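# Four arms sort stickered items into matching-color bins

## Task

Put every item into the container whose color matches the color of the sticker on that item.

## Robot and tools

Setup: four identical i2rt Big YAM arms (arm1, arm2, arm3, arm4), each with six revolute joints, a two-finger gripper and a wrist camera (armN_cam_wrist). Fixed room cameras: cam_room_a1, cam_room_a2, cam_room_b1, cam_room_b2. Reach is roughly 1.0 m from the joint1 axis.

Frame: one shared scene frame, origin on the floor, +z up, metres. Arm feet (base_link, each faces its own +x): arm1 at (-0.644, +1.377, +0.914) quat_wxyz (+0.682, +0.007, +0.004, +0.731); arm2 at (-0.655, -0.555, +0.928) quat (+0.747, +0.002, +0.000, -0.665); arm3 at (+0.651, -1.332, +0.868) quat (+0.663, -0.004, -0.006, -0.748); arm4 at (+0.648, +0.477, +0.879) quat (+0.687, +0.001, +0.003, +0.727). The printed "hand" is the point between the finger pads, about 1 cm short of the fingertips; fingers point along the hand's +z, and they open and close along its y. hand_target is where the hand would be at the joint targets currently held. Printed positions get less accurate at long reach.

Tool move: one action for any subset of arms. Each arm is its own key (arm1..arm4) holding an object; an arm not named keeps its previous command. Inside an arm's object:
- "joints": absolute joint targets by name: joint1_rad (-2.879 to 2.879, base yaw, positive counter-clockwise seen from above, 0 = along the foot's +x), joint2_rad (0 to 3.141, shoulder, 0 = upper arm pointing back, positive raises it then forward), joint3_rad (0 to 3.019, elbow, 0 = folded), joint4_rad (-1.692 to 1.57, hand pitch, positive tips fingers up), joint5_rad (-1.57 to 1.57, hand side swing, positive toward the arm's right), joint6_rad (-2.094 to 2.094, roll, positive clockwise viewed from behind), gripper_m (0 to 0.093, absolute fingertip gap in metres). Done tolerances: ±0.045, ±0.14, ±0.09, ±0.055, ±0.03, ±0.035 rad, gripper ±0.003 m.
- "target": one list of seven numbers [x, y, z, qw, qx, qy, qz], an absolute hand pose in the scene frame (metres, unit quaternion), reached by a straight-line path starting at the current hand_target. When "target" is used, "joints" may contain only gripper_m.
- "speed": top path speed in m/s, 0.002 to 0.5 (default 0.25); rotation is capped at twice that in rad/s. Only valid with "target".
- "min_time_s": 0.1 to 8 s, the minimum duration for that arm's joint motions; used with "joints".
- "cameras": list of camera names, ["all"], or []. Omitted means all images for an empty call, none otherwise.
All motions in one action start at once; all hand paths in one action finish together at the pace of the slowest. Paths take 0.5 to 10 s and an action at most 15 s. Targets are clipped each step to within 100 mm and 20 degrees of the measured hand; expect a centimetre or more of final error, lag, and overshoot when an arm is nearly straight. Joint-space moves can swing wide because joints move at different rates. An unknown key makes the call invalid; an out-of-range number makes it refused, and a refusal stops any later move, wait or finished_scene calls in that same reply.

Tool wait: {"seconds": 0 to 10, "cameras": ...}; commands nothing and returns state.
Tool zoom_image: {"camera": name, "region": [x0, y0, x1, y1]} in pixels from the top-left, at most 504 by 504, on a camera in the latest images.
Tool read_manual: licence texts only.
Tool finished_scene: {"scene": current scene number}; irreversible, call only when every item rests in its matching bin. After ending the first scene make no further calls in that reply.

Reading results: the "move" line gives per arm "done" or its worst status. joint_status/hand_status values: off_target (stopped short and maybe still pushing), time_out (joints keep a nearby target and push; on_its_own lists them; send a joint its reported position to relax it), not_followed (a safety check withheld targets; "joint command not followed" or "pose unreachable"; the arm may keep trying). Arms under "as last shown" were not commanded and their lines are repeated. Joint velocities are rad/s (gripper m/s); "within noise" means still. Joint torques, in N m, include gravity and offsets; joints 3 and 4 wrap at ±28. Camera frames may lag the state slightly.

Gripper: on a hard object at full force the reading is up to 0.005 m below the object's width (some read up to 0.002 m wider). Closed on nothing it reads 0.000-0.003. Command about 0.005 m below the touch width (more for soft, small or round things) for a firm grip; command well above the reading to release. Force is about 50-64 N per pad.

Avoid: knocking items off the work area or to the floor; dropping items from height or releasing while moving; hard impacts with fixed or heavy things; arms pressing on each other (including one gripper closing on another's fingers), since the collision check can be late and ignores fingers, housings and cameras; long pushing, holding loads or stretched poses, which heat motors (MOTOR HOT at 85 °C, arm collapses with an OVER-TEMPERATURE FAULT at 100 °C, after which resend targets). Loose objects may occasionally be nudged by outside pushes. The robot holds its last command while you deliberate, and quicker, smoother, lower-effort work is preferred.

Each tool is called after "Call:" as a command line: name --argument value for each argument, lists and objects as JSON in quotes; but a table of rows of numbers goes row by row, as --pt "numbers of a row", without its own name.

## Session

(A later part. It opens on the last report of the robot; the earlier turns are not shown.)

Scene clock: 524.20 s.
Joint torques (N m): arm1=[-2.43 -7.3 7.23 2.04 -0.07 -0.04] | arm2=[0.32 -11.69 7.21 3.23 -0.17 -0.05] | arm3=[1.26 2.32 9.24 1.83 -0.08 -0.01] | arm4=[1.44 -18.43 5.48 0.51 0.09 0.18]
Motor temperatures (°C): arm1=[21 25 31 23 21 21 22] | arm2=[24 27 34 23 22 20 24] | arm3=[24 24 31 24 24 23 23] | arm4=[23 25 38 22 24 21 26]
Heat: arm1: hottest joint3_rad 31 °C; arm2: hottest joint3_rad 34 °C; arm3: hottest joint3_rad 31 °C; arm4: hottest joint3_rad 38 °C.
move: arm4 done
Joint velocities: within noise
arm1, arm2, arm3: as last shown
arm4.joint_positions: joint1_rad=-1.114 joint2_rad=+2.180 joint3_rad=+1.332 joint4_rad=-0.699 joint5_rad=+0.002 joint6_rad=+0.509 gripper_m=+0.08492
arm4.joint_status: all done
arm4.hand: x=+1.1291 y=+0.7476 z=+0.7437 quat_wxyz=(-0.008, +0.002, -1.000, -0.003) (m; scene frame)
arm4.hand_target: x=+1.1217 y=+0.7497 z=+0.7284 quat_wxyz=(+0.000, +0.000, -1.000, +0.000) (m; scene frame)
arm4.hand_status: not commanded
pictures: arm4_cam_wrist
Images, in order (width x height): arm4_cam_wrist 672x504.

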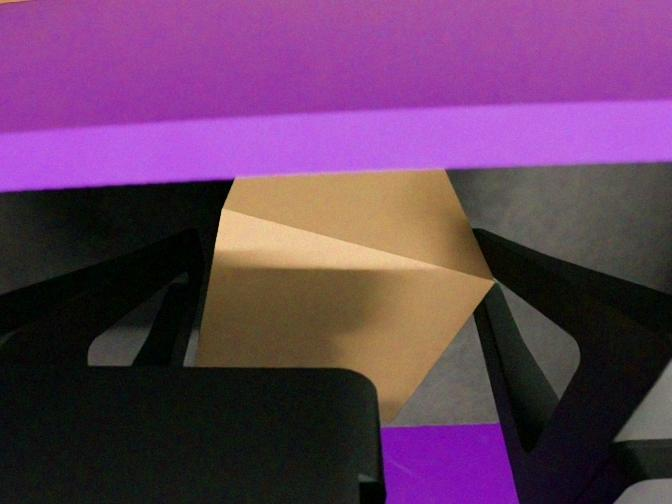

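Call:
move --arm4 '{"target":[1.12,0.75,0.98,0,0,1,0],"speed":0.2}' --arm1 '{"joints":{"joint2_rad":0.65,"joint3_rad":1.0,"joint4_rad":-0.6},"min_time_s":3}' --cameras '["arm4_cam_wrist"]'

Call:
move --arm4 '{"joints":{"joint2_rad":0.7,"joint3_rad":1.1,"joint4_rad":-0.7,"joint6_rad":0,"joint5_rad":0},"min_time_s":2.5}'

Call:
move --arm4 '{"joints":{"joint1_rad":2.15},"min_time_s":5}'

Call:
move --arm4 '{"target":[0.18,0.105,1.09,-0.208,-0.7334,-0.2568,0.5939],"speed":0.25}' --cameras '["arm4_cam_wrist","cam_room_a2"]'

Scene clock: 539.93 s.
Joint torques (N m): arm1=[-2.14 0.21 16.92 1.37 -0.06 -0.09] | arm2=[0.38 -11.81 7.2 3.25 -0.16 -0.05] | arm3=[1.2 2.2 9.25 1.84 -0.08 0] | arm4=[1.08 -19.02 10.3 -0.29 0.04 0.16]
Motor temperatures (°C): arm1=[21 25 32 23 21 21 22] | arm2=[23 27 33 23 22 20 24] | arm3=[24 24 31 24 24 23 23] | arm4=[23 25 37 22 24 21 25]
Heat: arm1: hottest joint3_rad 32 °C; arm2: hottest joint3_rad 33 °C; arm3: hottest joint3_rad 31 °C; arm4: hottest joint3_rad 37 °C.
move: arm1 done; arm4 off_target
Joint velocities: within noise
arm1.joint_positions: joint1_rad=-2.277 joint2_rad=+0.650 joint3_rad=+0.942 joint4_rad=-0.590 joint5_rad=-0.039 joint6_rad=+0.007 gripper_m=+0.08996
arm1.joint_status: all done
arm1.hand: x=-0.3402 y=+1.1646 z=+1.3599 quat_wxyz=(-0.564, -0.243, -0.771, +0.170) (m; scene frame)
arm1.hand_target: x=-0.3447 y=+1.1636 z=+1.3922 quat_wxyz=(-0.580, -0.238, -0.757, +0.181) (m; scene frame)
arm1.hand_status: not commanded
arm2, arm3: as last shown
arm4.joint_positions: joint1_rad=-1.112 joint2_rad=+1.821 joint3_rad=+1.448 joint4_rad=-1.212 joint5_rad=+0.002 joint6_rad=+0.510 gripper_m=+0.08492
arm4.joint_status: not commanded
arm4.hand: x=+1.1131 y=+0.7397 z=+0.9696 quat_wxyz=(+0.008, +0.002, -1.000, +0.006) (m; scene frame)
arm4.hand_target: x=+1.1196 y=+0.7499 z=+0.9801 quat_wxyz=(+0.000, +0.000, -1.000, +0.000) (m; scene frame)
arm4.hand_status: off_target (0.016 m and 1.2 deg from the pose sent, 0.236 m and 1.1 deg at the start)
pictures: arm4_cam_wrist
Images, in order (width x height): arm4_cam_wrist 672x504.

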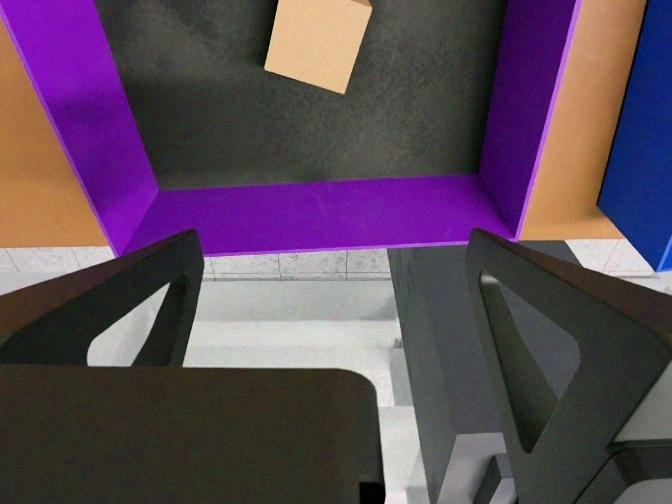

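Scene clock: 543.03 s.
Joint torques (N m): arm1=[-2.26 0.03 16.85 1.42 -0.04 -0.06] | arm2=[0.15 -11.81 7.21 3.21 -0.17 -0.05] | arm3=[1.26 2.32 9.17 1.83 -0.08 -0.03] | arm4=[1.08 -1.26 8.85 2.07 0.04 -0.05]
Motor temperatures (°C): arm1=[21 25 32 23 21 21 22] | arm2=[23 27 32 23 22 20 24] | arm3=[24 24 31 24 24 23 23] | arm4=[23 25 37 22 24 21 25]
Heat: arm1: hottest joint3_rad 32 °C; arm2: hottest joint3_rad 32 °C; arm3: hottest joint3_rad 31 °C; arm4: hottest joint3_rad 37 °C.
move: arm4 done
Joint velocities: within noise
arm1, arm2, arm3: as last shown
arm4.joint_positions: joint1_rad=-1.112 joint2_rad=+0.694 joint3_rad=+1.104 joint4_rad=-0.718 joint5_rad=+0.002 joint6_rad=+0.014 gripper_m=+0.08492
arm4.joint_status: all done
arm4.hand: x=+0.9648 y=+0.6563 z=+1.3789 quat_wxyz=(-0.568, +0.200, -0.784, -0.153) (m; scene frame)
arm4.hand_target: x=+0.9663 y=+0.6613 z=+1.3787 quat_wxyz=(-0.571, +0.209, -0.779, -0.153) (m; scene frame)
arm4.hand_status: not commanded
pictures: none

Scene clock: 548.37 s.
Joint torques (N m): arm1=[-2.73 0.21 16.84 1.59 -0.03 -0.03] | arm2=[0.26 -11.69 7.23 3.23 -0.17 -0.06] | arm3=[1.32 2.43 9.25 1.84 -0.08 -0.01] | arm4=[0.79 -1.32 8.85 1.99 0.03 -0.09]
Motor temperatures (°C): arm1=[21 25 34 23 21 21 22] | arm2=[23 26 32 23 22 20 24] | arm3=[24 24 31 24 24 23 23] | arm4=[23 25 36 22 24 21 25]
Heat: arm1: hottest joint3_rad 34 °C; arm2: hottest joint3_rad 32 °C; arm3: hottest joint3_rad 31 °C; arm4: hottest joint3_rad 36 °C.
move: arm4 done
Joint velocities: within noise
arm1: as last shown
arm2.joint_positions: joint1_rad=+2.121 joint2_rad=+1.478 joint3_rad=+0.489 joint4_rad=+0.739 joint5_rad=-0.005 joint6_rad=+0.008 gripper_m=+0.08992
arm2.joint_status: not commanded
arm2.hand: x=-0.2590 y=-0.2433 z=+1.0630 quat_wxyz=(-0.579, +0.256, -0.746, -0.206) (m; scene frame)
arm2.hand_target: x=-0.2600 y=-0.2469 z=+1.0651 quat_wxyz=(-0.585, +0.258, -0.742, -0.203) (m; scene frame)
arm2.hand_status: not commanded
arm3.joint_positions: joint1_rad=+0.075 joint2_rad=+0.603 joint3_rad=+1.391 joint4_rad=-1.324 joint5_rad=-0.185 joint6_rad=-0.597 gripper_m=+0.09396
arm3.joint_status: not commanded
arm3.hand: x=+0.6714 y=-1.5539 z=+1.4174 quat_wxyz=(-0.295, -0.381, -0.775, +0.409) (m; scene frame)
arm3.hand_target: x=+0.6715 y=-1.5515 z=+1.4286 quat_wxyz=(-0.300, -0.376, -0.770, +0.420) (m; scene frame)
arm3.hand_status: not commanded
arm4.joint_positions: joint1_rad=+2.148 joint2_rad=+0.694 joint3_rad=+1.104 joint4_rad=-0.718 joint5_rad=+0.001 joint6_rad=+0.013 gripper_m=+0.08494
arm4.joint_status: all done
arm4.hand: x=+0.3590 y=+0.2657 z=+1.3832 quat_wxyz=(+0.188, +0.767, +0.246, -0.562) (m; scene frame)
arm4.hand_target: x=+0.3564 y=+0.2629 z=+1.3830 quat_wxyz=(+0.186, +0.763, +0.251, -0.566) (m; scene frame)
arm4.hand_status: not commanded
pictures: none

Scene clock: 550.57 s.
Joint torques (N m): arm1=[-2.9 0.67 16.83 1.52 -0.04 -0.02] | arm2=[0.26 -11.75 7.2 3.25 -0.16 -0.05] | arm3=[1.44 2.32 9.25 1.83 -0.07 -0.01] | arm4=[1.73 -13.8 9.83 2.14 -0.03 -0.07]
Motor temperatures (°C): arm1=[21 25 34 23 21 21 22] | arm2=[23 26 32 23 22 20 24] | arm3=[24 24 31 24 24 23 23] | arm4=[23 25 36 22 24 21 25]
Heat: arm1: hottest joint3_rad 34 °C; arm2: hottest joint3_rad 32 °C; arm3: hottest joint3_rad 31 °C; arm4: hottest joint3_rad 36 °C.
move: arm4 off_target
Joint velocities: within noise
arm1, arm2, arm3: as last shown
arm4.joint_positions: joint1_rad=+2.178 joint2_rad=+1.518 joint3_rad=+0.763 joint4_rad=+0.486 joint5_rad=+0.002 joint6_rad=+0.013 gripper_m=+0.08494
arm4.joint_status: not commanded
arm4.hand: x=+0.1859 y=+0.1170 z=+1.0667 quat_wxyz=(+0.201, +0.753, +0.253, -0.574) (m; scene frame)
arm4.hand_target: x=+0.1809 y=+0.1056 z=+1.0901 quat_wxyz=(+0.208, +0.734, +0.257, -0.594) (m; scene frame)
arm4.hand_status: off_target (0.027 m and 3.3 deg from the pose sent, 0.379 m and 5.9 deg at the start)
pictures: arm4_cam_wrist, cam_room_a2
Images, in order (width x height): arm4_cam_wrist 672x504, cam_room_a2 672x504.

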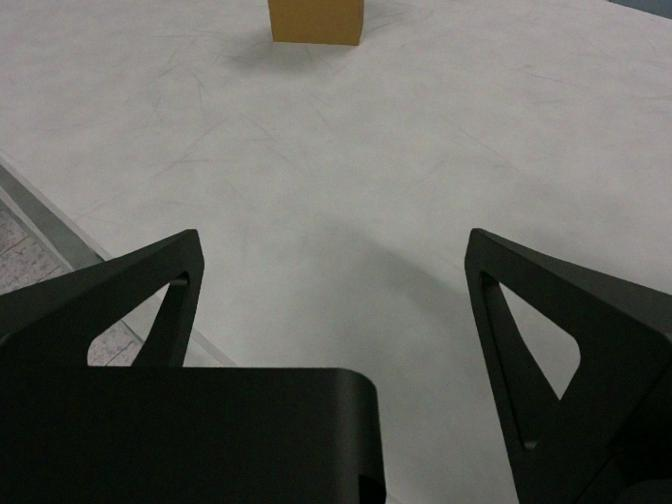

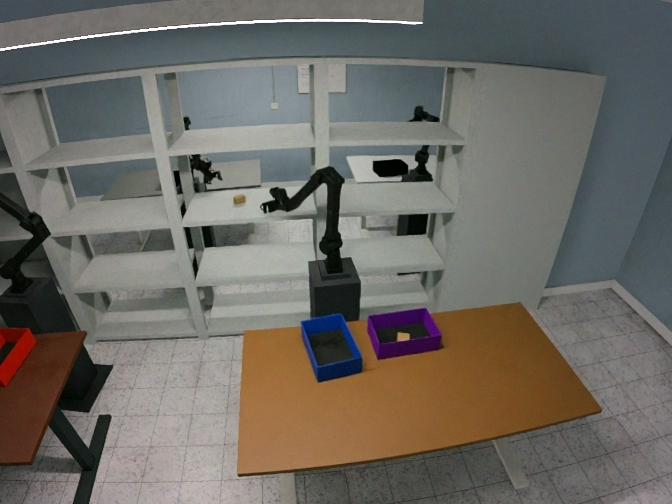

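Call:
move --arm4 '{"target":[0.03,-0.03,1.052,-0.208,-0.7334,-0.2568,0.5939],"speed":0.15,"joints":{"gripper_m":0.093}}' --cameras '["arm4_cam_wrist"]'

Scene clock: 559.47 s.
Joint torques (N m): arm1=[-2.43 0.56 17.05 1.58 -0.05 -0.09] | arm2=[0.26 -11.75 7.24 3.23 -0.17 -0.04] | arm3=[1.26 2.32 9.2 1.83 -0.08 -0.01] | arm4=[1.55 -20.31 11.67 1.06 0.23 -0.04]
Motor temperatures (°C): arm1=[21 25 36 23 21 21 22] | arm2=[23 26 32 23 22 20 24] | arm3=[24 24 31 24 24 23 23] | arm4=[23 25 37 22 24 21 25]
Heat: arm1: hottest joint3_rad 36 °C; arm2: hottest joint3_rad 32 °C; arm3: hottest joint3_rad 31 °C; arm4: hottest joint3_rad 37 °C.
move: arm4 off_target
Joint velocities: within noise
arm1, arm2, arm3: as last shown
arm4.joint_positions: joint1_rad=+2.198 joint2_rad=+1.987 joint3_rad=+1.347 joint4_rad=+0.417 joint5_rad=+0.014 joint6_rad=+0.013 gripper_m=+0.09288
arm4.joint_status: all done
arm4.hand: x=+0.0378 y=-0.0156 z=+1.0497 quat_wxyz=(+0.208, +0.738, +0.252, -0.590) (m; scene frame)
arm4.hand_target: x=+0.0311 y=-0.0294 z=+1.0521 quat_wxyz=(+0.208, +0.733, +0.257, -0.594) (m; scene frame)
arm4.hand_status: off_target (0.017 m and 0.8 deg from the pose sent, 0.215 m and 3.3 deg at the start)
pictures: arm4_cam_wrist
Images, in order (width x height): arm4_cam_wrist 672x504.

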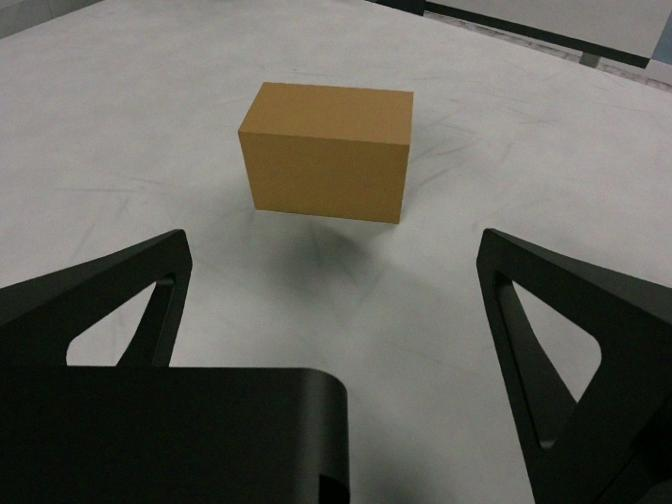

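Call:
move --arm4 '{"target":[0.033,-0.046,1.037,-0.1698,-0.7483,-0.2097,0.606],"speed":0.15}' --cameras '["arm4_cam_wrist"]'

Scene clock: 572.83 s.
Joint torques (N m): arm1=[-2.67 0.38 16.96 1.4 -0.08 -0.06] | arm2=[0.21 -11.69 7.2 3.21 -0.17 -0.05] | arm3=[1.38 2.26 9.22 1.81 -0.08 -0.02] | arm4=[0.73 -20.01 11.52 1.33 0.22 0.16]
Motor temperatures (°C): arm1=[21 25 37 23 21 21 22] | arm2=[23 26 31 23 22 20 24] | arm3=[24 24 31 24 24 23 23] | arm4=[23 26 39 22 24 21 25]
Heat: arm1: hottest joint3_rad 37 °C; arm2: hottest joint3_rad 31 °C; arm3: hottest joint3_rad 31 °C; arm4: hottest joint3_rad 39 °C.
move: arm4 off_target
Joint velocities: within noise
arm1, arm2, arm3: as last shown
arm4.joint_positions: joint1_rad=+2.264 joint2_rad=+2.029 joint3_rad=+1.376 joint4_rad=+0.417 joint5_rad=+0.193 joint6_rad=+0.029 gripper_m=+0.09289
arm4.joint_status: not commanded
arm4.hand: x=+0.0461 y=-0.0367 z=+1.0338 quat_wxyz=(+0.164, +0.751, +0.219, -0.601) (m; scene frame)
arm4.hand_target: x=+0.0338 y=-0.0451 z=+1.0372 quat_wxyz=(+0.170, +0.748, +0.210, -0.606) (m; scene frame)
arm4.hand_status: off_target (0.016 m and 1.5 deg from the pose sent, 0.033 m and 6.9 deg at the start)
pictures: arm4_cam_wrist
Images, in order (width x height): arm4_cam_wrist 672x504.

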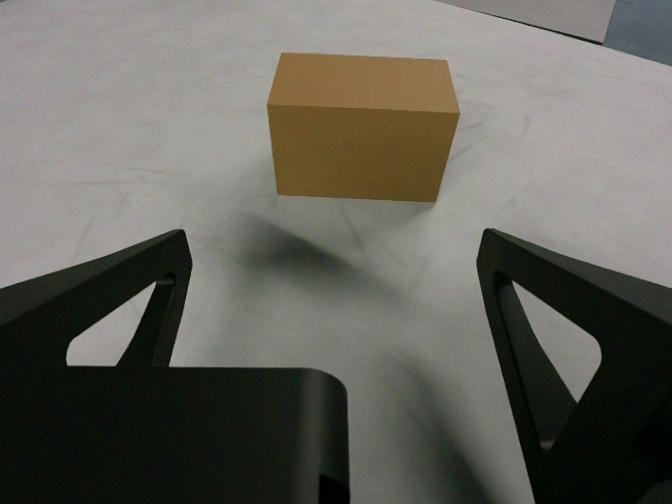

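Call:
move --arm4 '{"target":[-0.050,-0.091,1.021,-0.1698,-0.7483,-0.2097,0.606],"speed":0.1}' --cameras '["arm4_cam_wrist"]'

Scene clock: 578.50 s.
Joint torques (N m): arm1=[-2.78 0.85 16.83 1.51 -0.04 -0.08] | arm2=[0.32 -11.93 7.2 3.23 -0.16 -0.06] | arm3=[1.32 2.26 9.22 1.83 -0.08 -0.03] | arm4=[0.67 -23.3 12.71 1.03 -0.03 0.1]
Motor temperatures (°C): arm1=[21 25 38 23 21 21 22] | arm2=[23 26 31 23 22 20 24] | arm3=[24 24 31 24 24 23 23] | arm4=[22 26 40 22 24 21 25]
Heat: arm1: hottest joint3_rad 38 °C; arm2: hottest joint3_rad 31 °C; arm3: hottest joint3_rad 31 °C; arm4: hottest joint3_rad 40 °C.
move: arm4 off_target
Joint velocities: within noise
arm1, arm2, arm3: as last shown
arm4.joint_positions: joint1_rad=+2.236 joint2_rad=+2.252 joint3_rad=+1.742 joint4_rad=+0.288 joint5_rad=+0.169 joint6_rad=+0.029 gripper_m=+0.09289
arm4.joint_status: not commanded
arm4.hand: x=-0.0362 y=-0.0853 z=+1.0257 quat_wxyz=(+0.168, +0.748, +0.214, -0.605) (m; scene frame)
arm4.hand_target: x=-0.0489 y=-0.0899 z=+1.0210 quat_wxyz=(+0.170, +0.748, +0.210, -0.606) (m; scene frame)
arm4.hand_status: off_target (0.016 m and 0.6 deg from the pose sent, 0.111 m and 1.5 deg at the start)
pictures: arm4_cam_wrist
Images, in order (width x height): arm4_cam_wrist 672x504.

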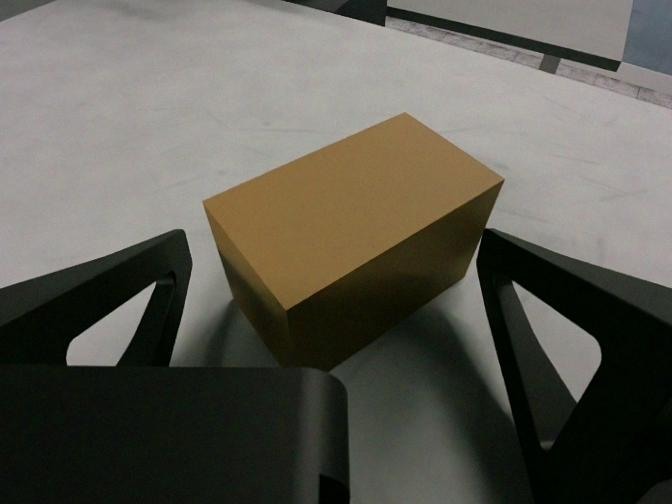

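Call:
move --arm4 '{"target":[0.045,-0.03,1.045,-0.1698,-0.7483,-0.2097,0.606],"speed":0.1}' --cameras '["arm4_cam_wrist"]'

Scene clock: 586.07 s.
Joint torques (N m): arm1=[-2.49 0.85 16.76 1.39 -0.04 -0.05] | arm2=[0.32 -11.75 7.23 3.21 -0.17 -0.05] | arm3=[1.49 2.37 9.18 1.85 -0.08 -0.02] | arm4=[1.38 -23.88 7.73 2.07 0.24 0.11]
Motor temperatures (°C): arm1=[21 25 39 23 21 21 22] | arm2=[23 26 31 23 22 20 24] | arm3=[24 24 31 24 24 23 23] | arm4=[22 26 40 22 24 21 25]
Heat: arm1: hottest joint3_rad 39 °C; arm2: hottest joint3_rad 31 °C; arm3: hottest joint3_rad 31 °C; arm4: hottest joint3_rad 40 °C.
move: arm4 off_target
Joint velocities: within noise
arm1, arm2, arm3: as last shown
arm4.joint_positions: joint1_rad=+2.248 joint2_rad=+2.022 joint3_rad=+1.368 joint4_rad=+0.408 joint5_rad=+0.187 joint6_rad=+0.034 gripper_m=+0.09289
arm4.joint_status: not commanded
arm4.hand: x=+0.0408 y=-0.0262 z=+1.0335 quat_wxyz=(+0.162, +0.755, +0.214, -0.598) (m; scene frame)
arm4.hand_target: x=+0.0449 y=-0.0300 z=+1.0451 quat_wxyz=(+0.170, +0.748, +0.210, -0.606) (m; scene frame)
arm4.hand_status: off_target (0.013 m and 1.6 deg from the pose sent, 0.100 m and 0.6 deg at the start)
pictures: arm4_cam_wrist
Images, in order (width x height): arm4_cam_wrist 672x504.

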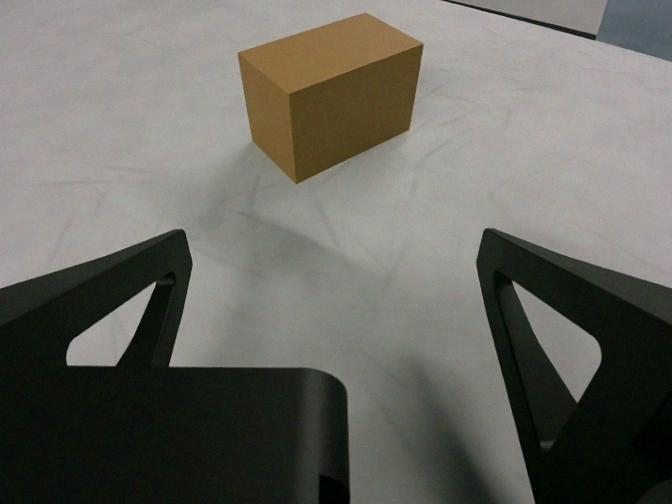

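Call:
move --arm4 '{"target":[-0.024,0.008,1.045,-0.345,-0.6499,-0.4261,0.5263],"speed":0.15}' --cameras '["arm4_cam_wrist"]'

Scene clock: 612.27 s.
Joint torques (N m): arm1=[-2.49 0.91 16.83 1.47 -0.03 -0.01] | arm2=[0.21 -11.75 7.21 3.23 -0.16 -0.05] | arm3=[1.26 2.32 9.25 1.85 -0.08 -0.01] | arm4=[0.38 -21.36 11.99 0.87 -0.18 -0.06]
Motor temperatures (°C): arm1=[21 25 41 23 21 21 22] | arm2=[23 26 31 23 22 20 23] | arm3=[24 24 31 24 24 23 23] | arm4=[22 27 37 22 24 21 25]
Heat: arm1: hottest joint3_rad 41 °C; arm2: hottest joint3_rad 31 °C; arm3: hottest joint3_rad 31 °C; arm4: hottest joint3_rad 37 °C.
move: arm4 off_target
Joint velocities: within noise
arm1.joint_positions: joint1_rad=-2.277 joint2_rad=+0.650 joint3_rad=+0.942 joint4_rad=-0.590 joint5_rad=-0.039 joint6_rad=+0.007 gripper_m=+0.08996
arm1.joint_status: not commanded
arm1.hand: x=-0.3402 y=+1.1646 z=+1.3599 quat_wxyz=(-0.564, -0.243, -0.771, +0.170) (m; scene frame)
arm1.hand_target: x=-0.3447 y=+1.1636 z=+1.3922 quat_wxyz=(-0.580, -0.238, -0.757, +0.181) (m; scene frame)
arm1.hand_status: not commanded
arm2, arm3: as last shown
arm4.joint_positions: joint1_rad=+1.997 joint2_rad=+2.097 joint3_rad=+1.543 joint4_rad=+0.280 joint5_rad=-0.660 joint6_rad=-0.153 gripper_m=+0.09289
arm4.joint_status: not commanded
arm4.hand: x=-0.0102 y=+0.0132 z=+1.0489 quat_wxyz=(+0.348, +0.654, +0.421, -0.523) (m; scene frame)
arm4.hand_target: x=-0.0230 y=+0.0086 z=+1.0448 quat_wxyz=(+0.345, +0.650, +0.426, -0.527) (m; scene frame)
arm4.hand_status: off_target (0.015 m and 0.9 deg from the pose sent, 0.074 m and 35.4 deg at the start)
pictures: arm4_cam_wrist
Images, in order (width x height): arm4_cam_wrist 672x504.

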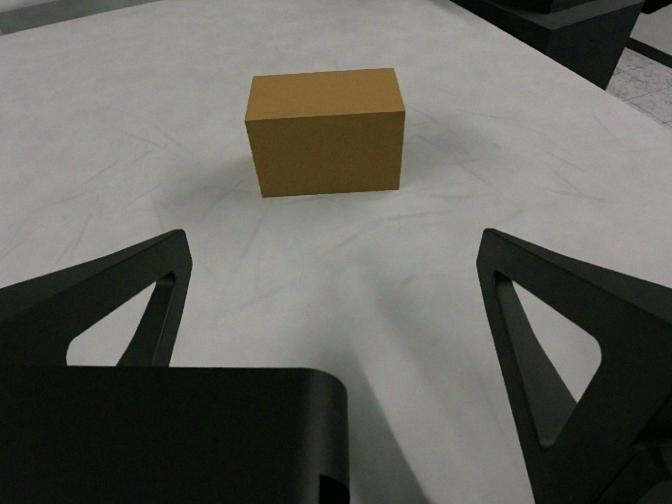

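Call:
move --arm4 '{"target":[-0.045,-0.045,1.028,-0.345,-0.6499,-0.4261,0.5263],"speed":0.12}' --cameras '["arm4_cam_wrist"]'

Scene clock: 619.23 s.
Joint torques (N m): arm1=[-2.73 0.67 16.87 1.37 -0.04 -0.07] | arm2=[0.32 -11.69 7.21 3.22 -0.16 -0.06] | arm3=[1.32 2.26 9.21 1.87 -0.09 -0.02] | arm4=[1.08 -23.24 12.34 0.76 0.1 0.09]
Motor temperatures (°C): arm1=[21 25 41 23 21 21 22] | arm2=[23 26 31 23 22 20 23] | arm3=[24 24 31 24 24 23 23] | arm4=[22 27 38 22 24 21 25]
Heat: arm1: hottest joint3_rad 41 °C; arm2: hottest joint3_rad 31 °C; arm3: hottest joint3_rad 31 °C; arm4: hottest joint3_rad 38 °C.
move: arm4 off_target
Joint velocities: within noise
arm1, arm2, arm3: as last shown
arm4.joint_positions: joint1_rad=+2.047 joint2_rad=+2.228 joint3_rad=+1.720 joint4_rad=+0.237 joint5_rad=-0.617 joint6_rad=-0.154 gripper_m=+0.09289
arm4.joint_status: not commanded
arm4.hand: x=-0.0322 y=-0.0393 z=+1.0296 quat_wxyz=(+0.346, +0.651, +0.428, -0.523) (m; scene frame)
arm4.hand_target: x=-0.0441 y=-0.0442 z=+1.0279 quat_wxyz=(+0.345, +0.650, +0.426, -0.526) (m; scene frame)
arm4.hand_status: off_target (0.014 m and 0.4 deg from the pose sent, 0.071 m and 0.9 deg at the start)
pictures: arm4_cam_wrist
Images, in order (width x height): arm4_cam_wrist 672x504.

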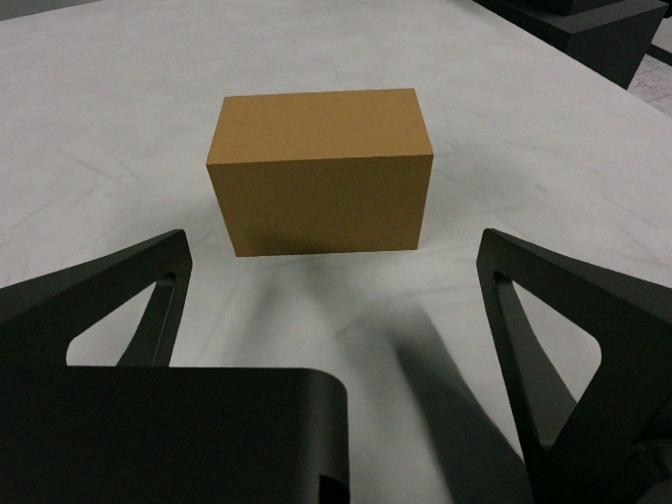

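Call:
move --arm4 '{"target":[-0.067,-0.106,1.019,-0.345,-0.6499,-0.4261,0.5263],"speed":0.1}' --cameras '["arm4_cam_wrist"]'

Scene clock: 624.80 s.
Joint torques (N m): arm1=[-2.43 0.91 16.88 1.47 -0.05 -0.02] | arm2=[0.32 -11.81 7.2 3.22 -0.17 -0.05] | arm3=[1.26 2.32 9.18 1.83 -0.07 -0.02] | arm4=[0.97 -25.11 12.93 0.92 0.04 0.16]
Motor temperatures (°C): arm1=[21 25 42 23 21 21 22] | arm2=[23 26 31 23 22 20 23] | arm3=[24 24 31 24 24 23 23] | arm4=[22 27 38 22 24 21 25]
Heat: arm1: hottest joint3_rad 42 °C; arm2: hottest joint3_rad 31 °C; arm3: hottest joint3_rad 31 °C; arm4: hottest joint3_rad 38 °C.
move: arm4 off_target
Joint velocities: within noise
arm1: as last shown
arm2.joint_positions: joint1_rad=+2.121 joint2_rad=+1.478 joint3_rad=+0.489 joint4_rad=+0.739 joint5_rad=-0.005 joint6_rad=+0.008 gripper_m=+0.08992
arm2.joint_status: not commanded
arm2.hand: x=-0.2590 y=-0.2433 z=+1.0630 quat_wxyz=(-0.579, +0.256, -0.746, -0.206) (m; scene frame)
arm2.hand_target: x=-0.2600 y=-0.2469 z=+1.0651 quat_wxyz=(-0.585, +0.258, -0.742, -0.203) (m; scene frame)
arm2.hand_status: not commanded
arm3.joint_positions: joint1_rad=+0.075 joint2_rad=+0.603 joint3_rad=+1.391 joint4_rad=-1.324 joint5_rad=-0.185 joint6_rad=-0.597 gripper_m=+0.09396
arm3.joint_status: not commanded
arm3.hand: x=+0.6714 y=-1.5539 z=+1.4174 quat_wxyz=(-0.295, -0.381, -0.775, +0.409) (m; scene frame)
arm3.hand_target: x=+0.6715 y=-1.5515 z=+1.4286 quat_wxyz=(-0.300, -0.376, -0.770, +0.420) (m; scene frame)
arm3.hand_status: not commanded
arm4.joint_positions: joint1_rad=+2.097 joint2_rad=+2.369 joint3_rad=+1.971 joint4_rad=+0.142 joint5_rad=-0.563 joint6_rad=-0.148 gripper_m=+0.09289
arm4.joint_status: not commanded
arm4.hand: x=-0.0574 y=-0.0984 z=+1.0263 quat_wxyz=(+0.341, +0.648, +0.430, -0.528) (m; scene frame)
arm4.hand_target: x=-0.0658 y=-0.1051 z=+1.0189 quat_wxyz=(+0.345, +0.650, +0.426, -0.527) (m; scene frame)
arm4.hand_status: off_target (0.014 m and 0.7 deg from the pose sent, 0.076 m and 0.4 deg at the start)
pictures: arm4_cam_wrist
Images, in order (width x height): arm4_cam_wrist 672x504.

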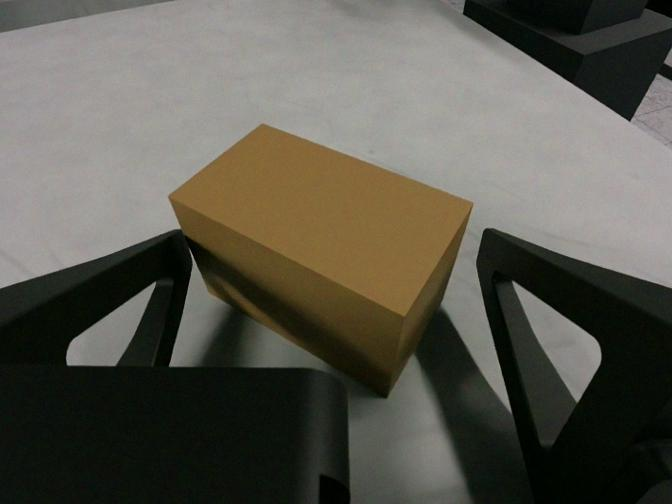

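Call:
move --arm4 '{"target":[-0.018,0.018,1.05,-0.345,-0.6499,-0.4261,0.5263],"speed":0.12}'

Call:
move --arm4 '{"target":[0.034,-0.05,1.045,-0.1945,-0.7391,-0.2401,0.5985],"speed":0.15}' --cameras '["arm4_cam_wrist"]'

Scene clock: 647.20 s.
Joint torques (N m): arm1=[-2.9 0.5 17.01 1.46 -0.03 -0.05] | arm2=[0.32 -11.63 7.23 3.23 -0.16 -0.06] | arm3=[1.2 2.32 9.18 1.8 -0.08 -0.01] | arm4=[0.79 -25.82 8.12 1.96 -0.12 -0.07]
Motor temperatures (°C): arm1=[21 24 43 23 21 21 22] | arm2=[23 26 31 23 22 20 23] | arm3=[24 24 31 24 24 23 23] | arm4=[22 30 43 22 24 21 25]
Heat: arm1: hottest joint3_rad 43 °C; arm2: hottest joint3_rad 31 °C; arm3: hottest joint3_rad 31 °C; arm4: hottest joint3_rad 43 °C.
move: arm4 off_target
Joint velocities: within noise
arm1, arm2, arm3: as last shown
arm4.joint_positions: joint1_rad=+1.987 joint2_rad=+2.120 joint3_rad=+1.568 joint4_rad=+0.252 joint5_rad=-0.669 joint6_rad=-0.157 gripper_m=+0.09290
arm4.joint_status: not commanded
arm4.hand: x=-0.0180 y=+0.0160 z=+1.0392 quat_wxyz=(+0.349, +0.661, +0.421, -0.514) (m; scene frame)
arm4.hand_target: x=-0.0179 y=+0.0179 z=+1.0499 quat_wxyz=(+0.345, +0.650, +0.426, -0.526) (m; scene frame)
arm4.hand_status: off_target (0.011 m and 2.0 deg from the pose sent, 0.125 m and 0.7 deg at the start)
pictures: none

Scene clock: 649.57 s.
Joint torques (N m): arm1=[-2.14 0.56 17.01 1.48 -0.02 -0.03] | arm2=[0.32 -11.81 7.2 3.22 -0.17 -0.06] | arm3=[1.38 2.26 9.18 1.84 -0.08 -0.02] | arm4=[0.67 -25.11 8.08 2.07 0.21 0.21]
Motor temperatures (°C): arm1=[21 24 43 23 21 21 22] | arm2=[23 26 31 23 22 20 23] | arm3=[24 24 31 24 24 23 23] | arm4=[22 30 43 22 24 21 25]
Heat: arm1: hottest joint3_rad 43 °C; arm2: hottest joint3_rad 31 °C; arm3: hottest joint3_rad 31 °C; arm4: hottest joint3_rad 43 °C.
move: arm4 off_target
Joint velocities: within noise
arm1, arm2, arm3: as last shown
arm4.joint_positions: joint1_rad=+2.246 joint2_rad=+2.066 joint3_rad=+1.436 joint4_rad=+0.383 joint5_rad=+0.097 joint6_rad=+0.008 gripper_m=+0.09290
arm4.joint_status: not commanded
arm4.hand: x=+0.0343 y=-0.0504 z=+1.0291 quat_wxyz=(+0.187, +0.746, +0.251, -0.588) (m; scene frame)
arm4.hand_target: x=+0.0339 y=-0.0499 z=+1.0451 quat_wxyz=(+0.194, +0.739, +0.240, -0.599) (m; scene frame)
arm4.hand_status: off_target (0.016 m and 2.1 deg from the pose sent, 0.084 m and 30.4 deg at the start)
pictures: arm4_cam_wrist
Images, in order (width x height): arm4_cam_wrist 672x504.

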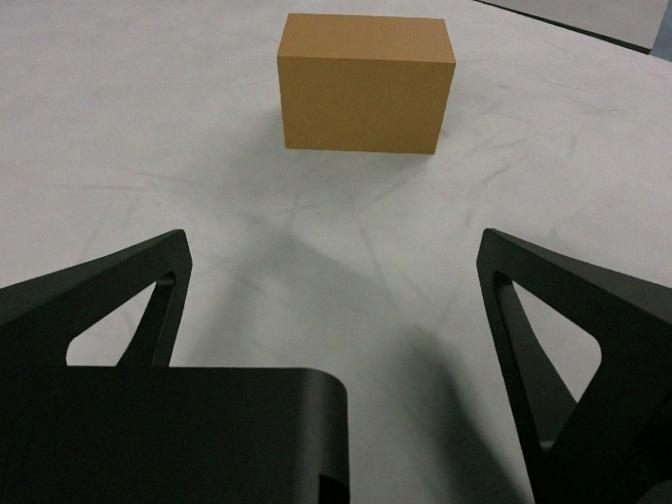

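Call:
move --arm4 '{"target":[-0.032,-0.082,1.025,-0.1945,-0.7391,-0.2401,0.5985],"speed":0.1}' --cameras '["arm4_cam_wrist"]'

Scene clock: 656.30 s.
Joint torques (N m): arm1=[-2.84 0.97 16.96 1.42 -0.07 -0.05] | arm2=[0.26 -11.63 7.21 3.22 -0.17 -0.05] | arm3=[1.2 2.14 9.22 1.84 -0.08 -0.01] | arm4=[0.5 -23.47 12.16 0.98 0 0.11]
Motor temperatures (°C): arm1=[21 24 43 23 21 21 22] | arm2=[23 26 31 23 22 20 23] | arm3=[24 24 31 24 24 23 23] | arm4=[22 30 42 22 24 21 25]
Heat: arm1: hottest joint3_rad 43 °C; arm2: hottest joint3_rad 31 °C; arm3: hottest joint3_rad 31 °C; arm4: hottest joint3_rad 42 °C.
move: arm4 off_target
Joint velocities: within noise
arm1, arm2, arm3: as last shown
arm4.joint_positions: joint1_rad=+2.224 joint2_rad=+2.201 joint3_rad=+1.651 joint4_rad=+0.328 joint5_rad=+0.076 joint6_rad=+0.009 gripper_m=+0.09290
arm4.joint_status: not commanded
arm4.hand: x=-0.0184 y=-0.0764 z=+1.0258 quat_wxyz=(+0.192, +0.740, +0.245, -0.597) (m; scene frame)
arm4.hand_target: x=-0.0310 y=-0.0812 z=+1.0250 quat_wxyz=(+0.195, +0.739, +0.240, -0.599) (m; scene frame)
arm4.hand_status: off_target (0.015 m and 0.7 deg from the pose sent, 0.074 m and 2.1 deg at the start)
pictures: arm4_cam_wrist
Images, in order (width x height): arm4_cam_wrist 672x504.

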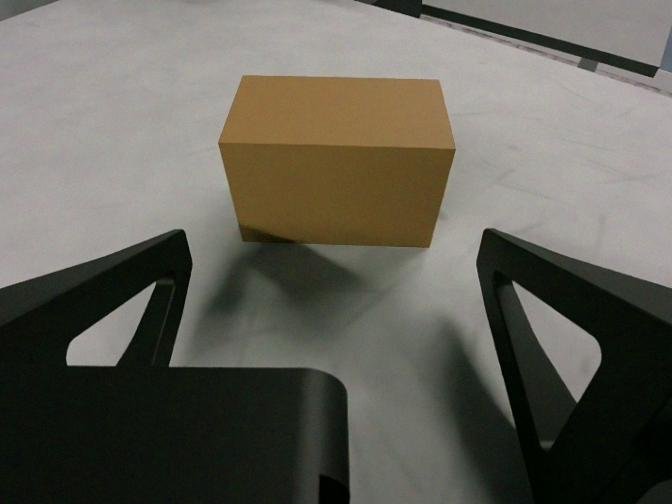

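Call:
move --arm4 '{"target":[-0.056,-0.1,1.021,-0.1945,-0.7391,-0.2401,0.5985],"speed":0.06}' --cameras '["arm4_cam_wrist"]'

Scene clock: 660.07 s.
Joint torques (N m): arm1=[-2.55 0.44 16.9 1.42 -0.08 -0.05] | arm2=[0.32 -11.81 7.21 3.22 -0.17 -0.05] | arm3=[1.38 2.14 9.2 1.85 -0.08 -0.01] | arm4=[-0.03 -23.47 12.89 1.11 -0.02 0.1]
Motor temperatures (°C): arm1=[21 24 43 23 21 21 22] | arm2=[23 26 31 23 22 20 23] | arm3=[24 24 31 24 24 23 23] | arm4=[22 30 42 22 24 21 25]
Heat: arm1: hottest joint3_rad 43 °C; arm2: hottest joint3_rad 31 °C; arm3: hottest joint3_rad 31 °C; arm4: hottest joint3_rad 42 °C.
move: arm4 off_target
Joint velocities: within noise
arm1, arm2, arm3: as last shown
arm4.joint_positions: joint1_rad=+2.224 joint2_rad=+2.274 joint3_rad=+1.782 joint4_rad=+0.270 joint5_rad=+0.074 joint6_rad=+0.009 gripper_m=+0.09290
arm4.joint_status: not commanded
arm4.hand: x=-0.0407 y=-0.0960 z=+1.0248 quat_wxyz=(+0.193, +0.739, +0.246, -0.597) (m; scene frame)
arm4.hand_target: x=-0.0546 y=-0.0989 z=+1.0209 quat_wxyz=(+0.195, +0.739, +0.240, -0.599) (m; scene frame)
arm4.hand_status: off_target (0.016 m and 0.7 deg from the pose sent, 0.045 m and 0.7 deg at the start)
pictures: arm4_cam_wrist
Images, in order (width x height): arm4_cam_wrist 672x504.

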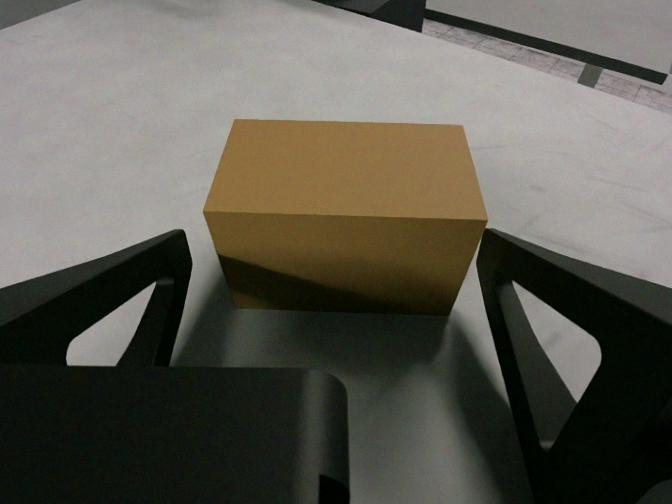

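Call:
move --arm4 '{"target":[-0.061,-0.092,1.021,-0.1945,-0.7391,-0.2401,0.5985],"speed":0.06}' --cameras '["arm4_cam_wrist"]'

Scene clock: 665.70 s.
Joint torques (N m): arm1=[-2.67 0.91 16.98 1.42 -0.04 -0.03] | arm2=[0.21 -11.75 7.21 3.23 -0.17 -0.05] | arm3=[1.2 2.37 9.22 1.83 -0.07 -0.01] | arm4=[0.21 -23.65 12.4 1.07 0 0.08]
Motor temperatures (°C): arm1=[21 24 43 23 21 21 22] | arm2=[23 26 31 23 22 20 23] | arm3=[24 24 31 24 24 23 23] | arm4=[22 30 42 22 24 21 25]
Heat: arm1: hottest joint3_rad 43 °C; arm2: hottest joint3_rad 31 °C; arm3: hottest joint3_rad 31 °C; arm4: hottest joint3_rad 42 °C.
move: arm4 off_target
Joint velocities: within noise
arm1, arm2, arm3: as last shown
arm4.joint_positions: joint1_rad=+2.209 joint2_rad=+2.274 joint3_rad=+1.782 joint4_rad=+0.270 joint5_rad=+0.062 joint6_rad=+0.009 gripper_m=+0.09290
arm4.joint_status: not commanded
arm4.hand: x=-0.0477 y=-0.0877 z=+1.0247 quat_wxyz=(+0.193, +0.740, +0.244, -0.597) (m; scene frame)
arm4.hand_target: x=-0.0599 y=-0.0910 z=+1.0209 quat_wxyz=(+0.194, +0.739, +0.240, -0.599) (m; scene frame)
arm4.hand_status: off_target (0.014 m and 0.5 deg from the pose sent, 0.021 m and 0.7 deg at the start)
pictures: arm4_cam_wrist
Images, in order (width x height): arm4_cam_wrist 672x504.

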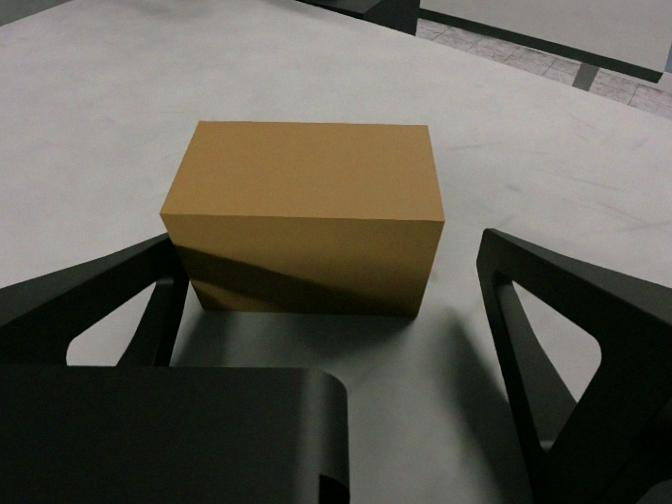

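Call:
move --arm4 '{"target":[-0.0564,-0.0983,1.021,-0.1945,-0.7391,-0.2401,0.5985],"speed":0.05}' --cameras '["arm4_cam_wrist"]'

Scene clock: 677.47 s.
Joint torques (N m): arm1=[-2.26 0.44 16.98 1.39 -0.03 -0.05] | arm2=[0.26 -11.75 7.19 3.22 -0.17 -0.06] | arm3=[1.26 2.32 9.2 1.83 -0.08 -0.01] | arm4=[1.67 -24.12 12.51 1.16 0.23 0.12]
Motor temperatures (°C): arm1=[21 24 43 23 21 21 22] | arm2=[23 26 31 23 22 20 23] | arm3=[24 24 31 24 24 23 23] | arm4=[22 29 41 22 24 21 25]
Heat: arm1: hottest joint3_rad 43 °C; arm2: hottest joint3_rad 31 °C; arm3: hottest joint3_rad 31 °C; arm4: hottest joint3_rad 41 °C.
move: arm4 off_target
Joint velocities: within noise
arm1.joint_positions: joint1_rad=-2.277 joint2_rad=+0.650 joint3_rad=+0.942 joint4_rad=-0.590 joint5_rad=-0.039 joint6_rad=+0.007 gripper_m=+0.08996
arm1.joint_status: not commanded
arm1.hand: x=-0.3402 y=+1.1646 z=+1.3599 quat_wxyz=(-0.564, -0.243, -0.771, +0.170) (m; scene frame)
arm1.hand_target: x=-0.3447 y=+1.1636 z=+1.3922 quat_wxyz=(-0.580, -0.238, -0.757, +0.181) (m; scene frame)
arm1.hand_status: not commanded
arm2, arm3: as last shown
arm4.joint_positions: joint1_rad=+2.209 joint2_rad=+2.274 joint3_rad=+1.782 joint4_rad=+0.270 joint5_rad=+0.065 joint6_rad=+0.009 gripper_m=+0.09290
arm4.joint_status: not commanded
arm4.hand: x=-0.0480 y=-0.0872 z=+1.0247 quat_wxyz=(+0.192, +0.740, +0.243, -0.597) (m; scene frame)
arm4.hand_target: x=-0.0552 y=-0.0973 z=+1.0209 quat_wxyz=(+0.194, +0.739, +0.240, -0.599) (m; scene frame)
arm4.hand_status: off_target (0.014 m and 0.5 deg from the pose sent, 0.014 m and 0.5 deg at the start)
pictures: arm4_cam_wrist
Images, in order (width x height): arm4_cam_wrist 672x504.

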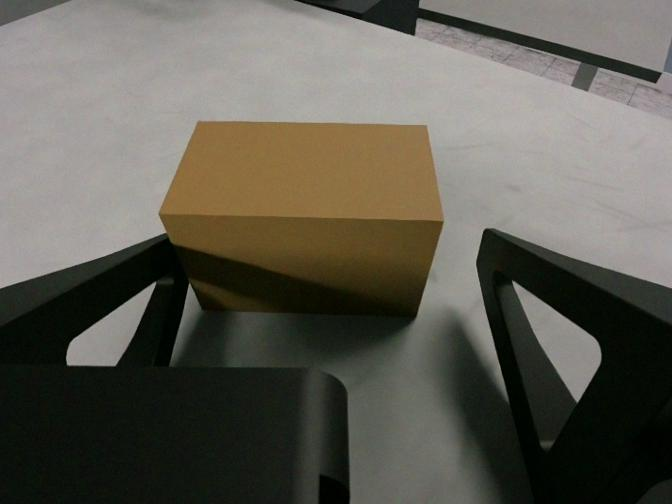

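Call:
move --arm4 '{"joints":{"joint5_rad":0.03}}' --cameras '["arm4_cam_wrist"]'

Scene clock: 681.73 s.
Joint torques (N m): arm1=[-2.2 0.67 16.91 1.42 -0.05 -0.02] | arm2=[0.21 -11.81 7.21 3.23 -0.16 -0.05] | arm3=[1.26 2.08 9.17 1.87 -0.08 -0.02] | arm4=[1.26 -23.82 12.66 1.16 0.02 0.12]
Motor temperatures (°C): arm1=[21 24 44 23 21 21 22] | arm2=[23 26 31 23 22 20 23] | arm3=[24 24 31 24 24 23 23] | arm4=[22 28 41 22 24 21 25]
Heat: arm1: hottest joint3_rad 44 °C; arm2: hottest joint3_rad 31 °C; arm3: hottest joint3_rad 31 °C; arm4: hottest joint3_rad 41 °C.
move: arm4 done
Joint velocities: within noise
arm1, arm2, arm3: as last shown
arm4.joint_positions: joint1_rad=+2.209 joint2_rad=+2.274 joint3_rad=+1.782 joint4_rad=+0.270 joint5_rad=+0.033 joint6_rad=+0.009 gripper_m=+0.09290
arm4.joint_status: all done
arm4.hand: x=-0.0446 y=-0.0917 z=+1.0247 quat_wxyz=(+0.204, +0.737, +0.252, -0.593) (m; scene frame)
arm4.hand_target: x=-0.0511 y=-0.1028 z=+1.0208 quat_wxyz=(+0.209, +0.735, +0.252, -0.594) (m; scene frame)
arm4.hand_status: not commanded
pictures: arm4_cam_wrist
Images, in order (width x height): arm4_cam_wrist 672x504.

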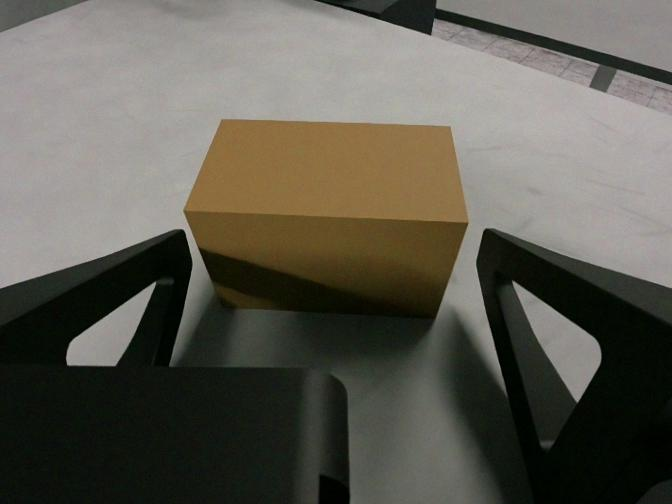

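Call:
move --arm4 '{"joints":{"joint5_rad":0.015}}'

Call:
move --arm4 '{"joints":{"joint2_rad":2.36,"joint3_rad":1.93,"joint4_rad":0.215},"min_time_s":1.5}' --cameras '["arm4_cam_wrist"]'

Scene clock: 686.73 s.
Joint torques (N m): arm1=[-2.78 0.79 16.98 1.42 -0.07 -0.05] | arm2=[0.26 -11.75 7.19 3.22 -0.16 -0.04] | arm3=[1.32 2.2 9.21 1.87 -0.08 -0.01] | arm4=[1.2 -24.12 12.6 1.05 -0.04 0.09]
Motor temperatures (°C): arm1=[21 24 44 23 21 21 22] | arm2=[23 26 31 23 22 20 23] | arm3=[24 24 31 24 24 23 23] | arm4=[22 28 41 22 24 21 25]
Heat: arm1: hottest joint3_rad 44 °C; arm2: hottest joint3_rad 31 °C; arm3: hottest joint3_rad 31 °C; arm4: hottest joint3_rad 41 °C.
move: arm4 done
Joint velocities: within noise
arm1: as last shown
arm2.joint_positions: joint1_rad=+2.121 joint2_rad=+1.478 joint3_rad=+0.489 joint4_rad=+0.739 joint5_rad=-0.005 joint6_rad=+0.008 gripper_m=+0.08992
arm2.joint_status: not commanded
arm2.hand: x=-0.2590 y=-0.2433 z=+1.0630 quat_wxyz=(-0.579, +0.256, -0.746, -0.206) (m; scene frame)
arm2.hand_target: x=-0.2600 y=-0.2469 z=+1.0651 quat_wxyz=(-0.585, +0.258, -0.742, -0.203) (m; scene frame)
arm2.hand_status: not commanded
arm3.joint_positions: joint1_rad=+0.075 joint2_rad=+0.603 joint3_rad=+1.391 joint4_rad=-1.324 joint5_rad=-0.185 joint6_rad=-0.597 gripper_m=+0.09396
arm3.joint_status: not commanded
arm3.hand: x=+0.6714 y=-1.5539 z=+1.4174 quat_wxyz=(-0.295, -0.381, -0.775, +0.409) (m; scene frame)
arm3.hand_target: x=+0.6715 y=-1.5515 z=+1.4286 quat_wxyz=(-0.300, -0.376, -0.770, +0.420) (m; scene frame)
arm3.hand_status: not commanded
arm4.joint_positions: joint1_rad=+2.209 joint2_rad=+2.274 joint3_rad=+1.782 joint4_rad=+0.270 joint5_rad=+0.018 joint6_rad=+0.009 gripper_m=+0.09290
arm4.joint_status: all done
arm4.hand: x=-0.0431 y=-0.0937 z=+1.0247 quat_wxyz=(+0.209, +0.736, +0.257, -0.591) (m; scene frame)
arm4.hand_target: x=-0.0495 y=-0.1048 z=+1.0208 quat_wxyz=(+0.214, +0.734, +0.256, -0.592) (m; scene frame)
arm4.hand_status: not commanded
pictures: none

Scene clock: 688.53 s.
Joint torques (N m): arm1=[-1.9 0.38 16.83 1.52 -0.01 -0.07] | arm2=[0.26 -11.81 7.17 3.23 -0.17 -0.06] | arm3=[1.32 2.32 9.22 1.85 -0.08 -0.01] | arm4=[1.2 -24.41 12.78 0.94 -0.04 0.08]
Motor temperatures (°C): arm1=[21 24 44 23 21 21 22] | arm2=[23 26 31 23 22 20 23] | arm3=[24 24 31 24 24 23 23] | arm4=[22 28 41 22 24 21 25]
Heat: arm1: hottest joint3_rad 44 °C; arm2: hottest joint3_rad 31 °C; arm3: hottest joint3_rad 31 °C; arm4: hottest joint3_rad 41 °C.
move: arm4 done
Joint velocities: within noise
arm1, arm2, arm3: as last shown
arm4.joint_positions: joint1_rad=+2.209 joint2_rad=+2.318 joint3_rad=+1.875 joint4_rad=+0.227 joint5_rad=+0.018 joint6_rad=+0.009 gripper_m=+0.09290
arm4.joint_status: all done
arm4.hand: x=-0.0579 y=-0.1060 z=+1.0300 quat_wxyz=(+0.210, +0.734, +0.256, -0.593) (m; scene frame)
arm4.hand_target: x=-0.0640 y=-0.1169 z=+1.0215 quat_wxyz=(+0.214, +0.734, +0.256, -0.592) (m; scene frame)
arm4.hand_status: not commanded
pictures: arm4_cam_wrist
Images, in order (width x height): arm4_cam_wrist 672x504.

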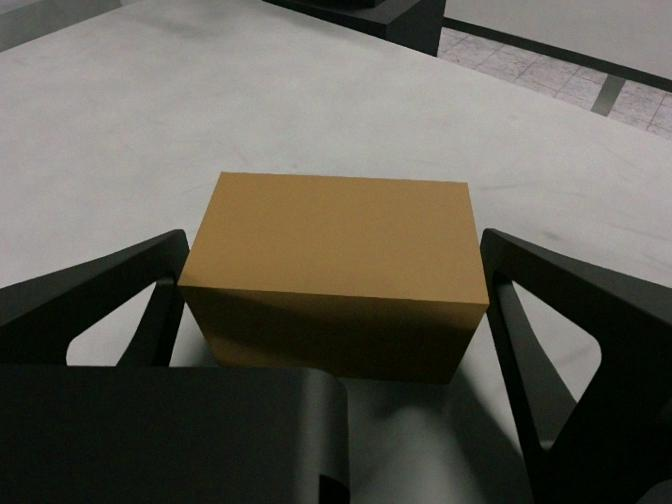

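Call:
move --arm4 '{"joints":{"gripper_m":0.045}}' --cameras '["arm4_cam_wrist"]'

Scene clock: 696.80 s.
Joint torques (N m): arm1=[-2.9 0.91 16.81 1.44 -0.06 -0.04] | arm2=[0.26 -11.81 7.21 3.19 -0.16 -0.05] | arm3=[1.44 2.43 9.21 1.84 -0.09 -0.01] | arm4=[1.03 -24.64 12.94 1.1 0 0.1]
Motor temperatures (°C): arm1=[21 24 44 23 21 21 22] | arm2=[23 26 31 23 22 20 23] | arm3=[24 24 31 24 24 23 23] | arm4=[22 30 44 22 24 21 25]
Heat: arm1: hottest joint3_rad 44 °C; arm2: hottest joint3_rad 31 °C; arm3: hottest joint3_rad 31 °C; arm4: hottest joint3_rad 44 °C.
move: arm4 off_target
Joint velocities: within noise
arm1, arm2, arm3: as last shown
arm4.joint_positions: joint1_rad=+2.209 joint2_rad=+2.318 joint3_rad=+1.876 joint4_rad=+0.226 joint5_rad=+0.017 joint6_rad=+0.009 gripper_m=+0.07045
arm4.joint_status: gripper_m off_target (ended at +0.07047, target +0.04500)
arm4.hand: x=-0.0579 y=-0.1063 z=+1.0299 quat_wxyz=(+0.210, +0.734, +0.256, -0.593) (m; scene frame)
arm4.hand_target: x=-0.0640 y=-0.1169 z=+1.0213 quat_wxyz=(+0.214, +0.734, +0.256, -0.592) (m; scene frame)
arm4.hand_status: not commanded
pictures: arm4_cam_wrist
Images, in order (width x height): arm4_cam_wrist 672x504.

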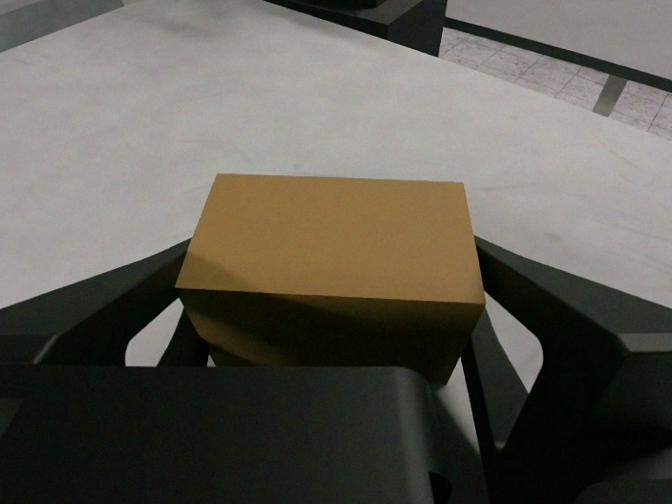

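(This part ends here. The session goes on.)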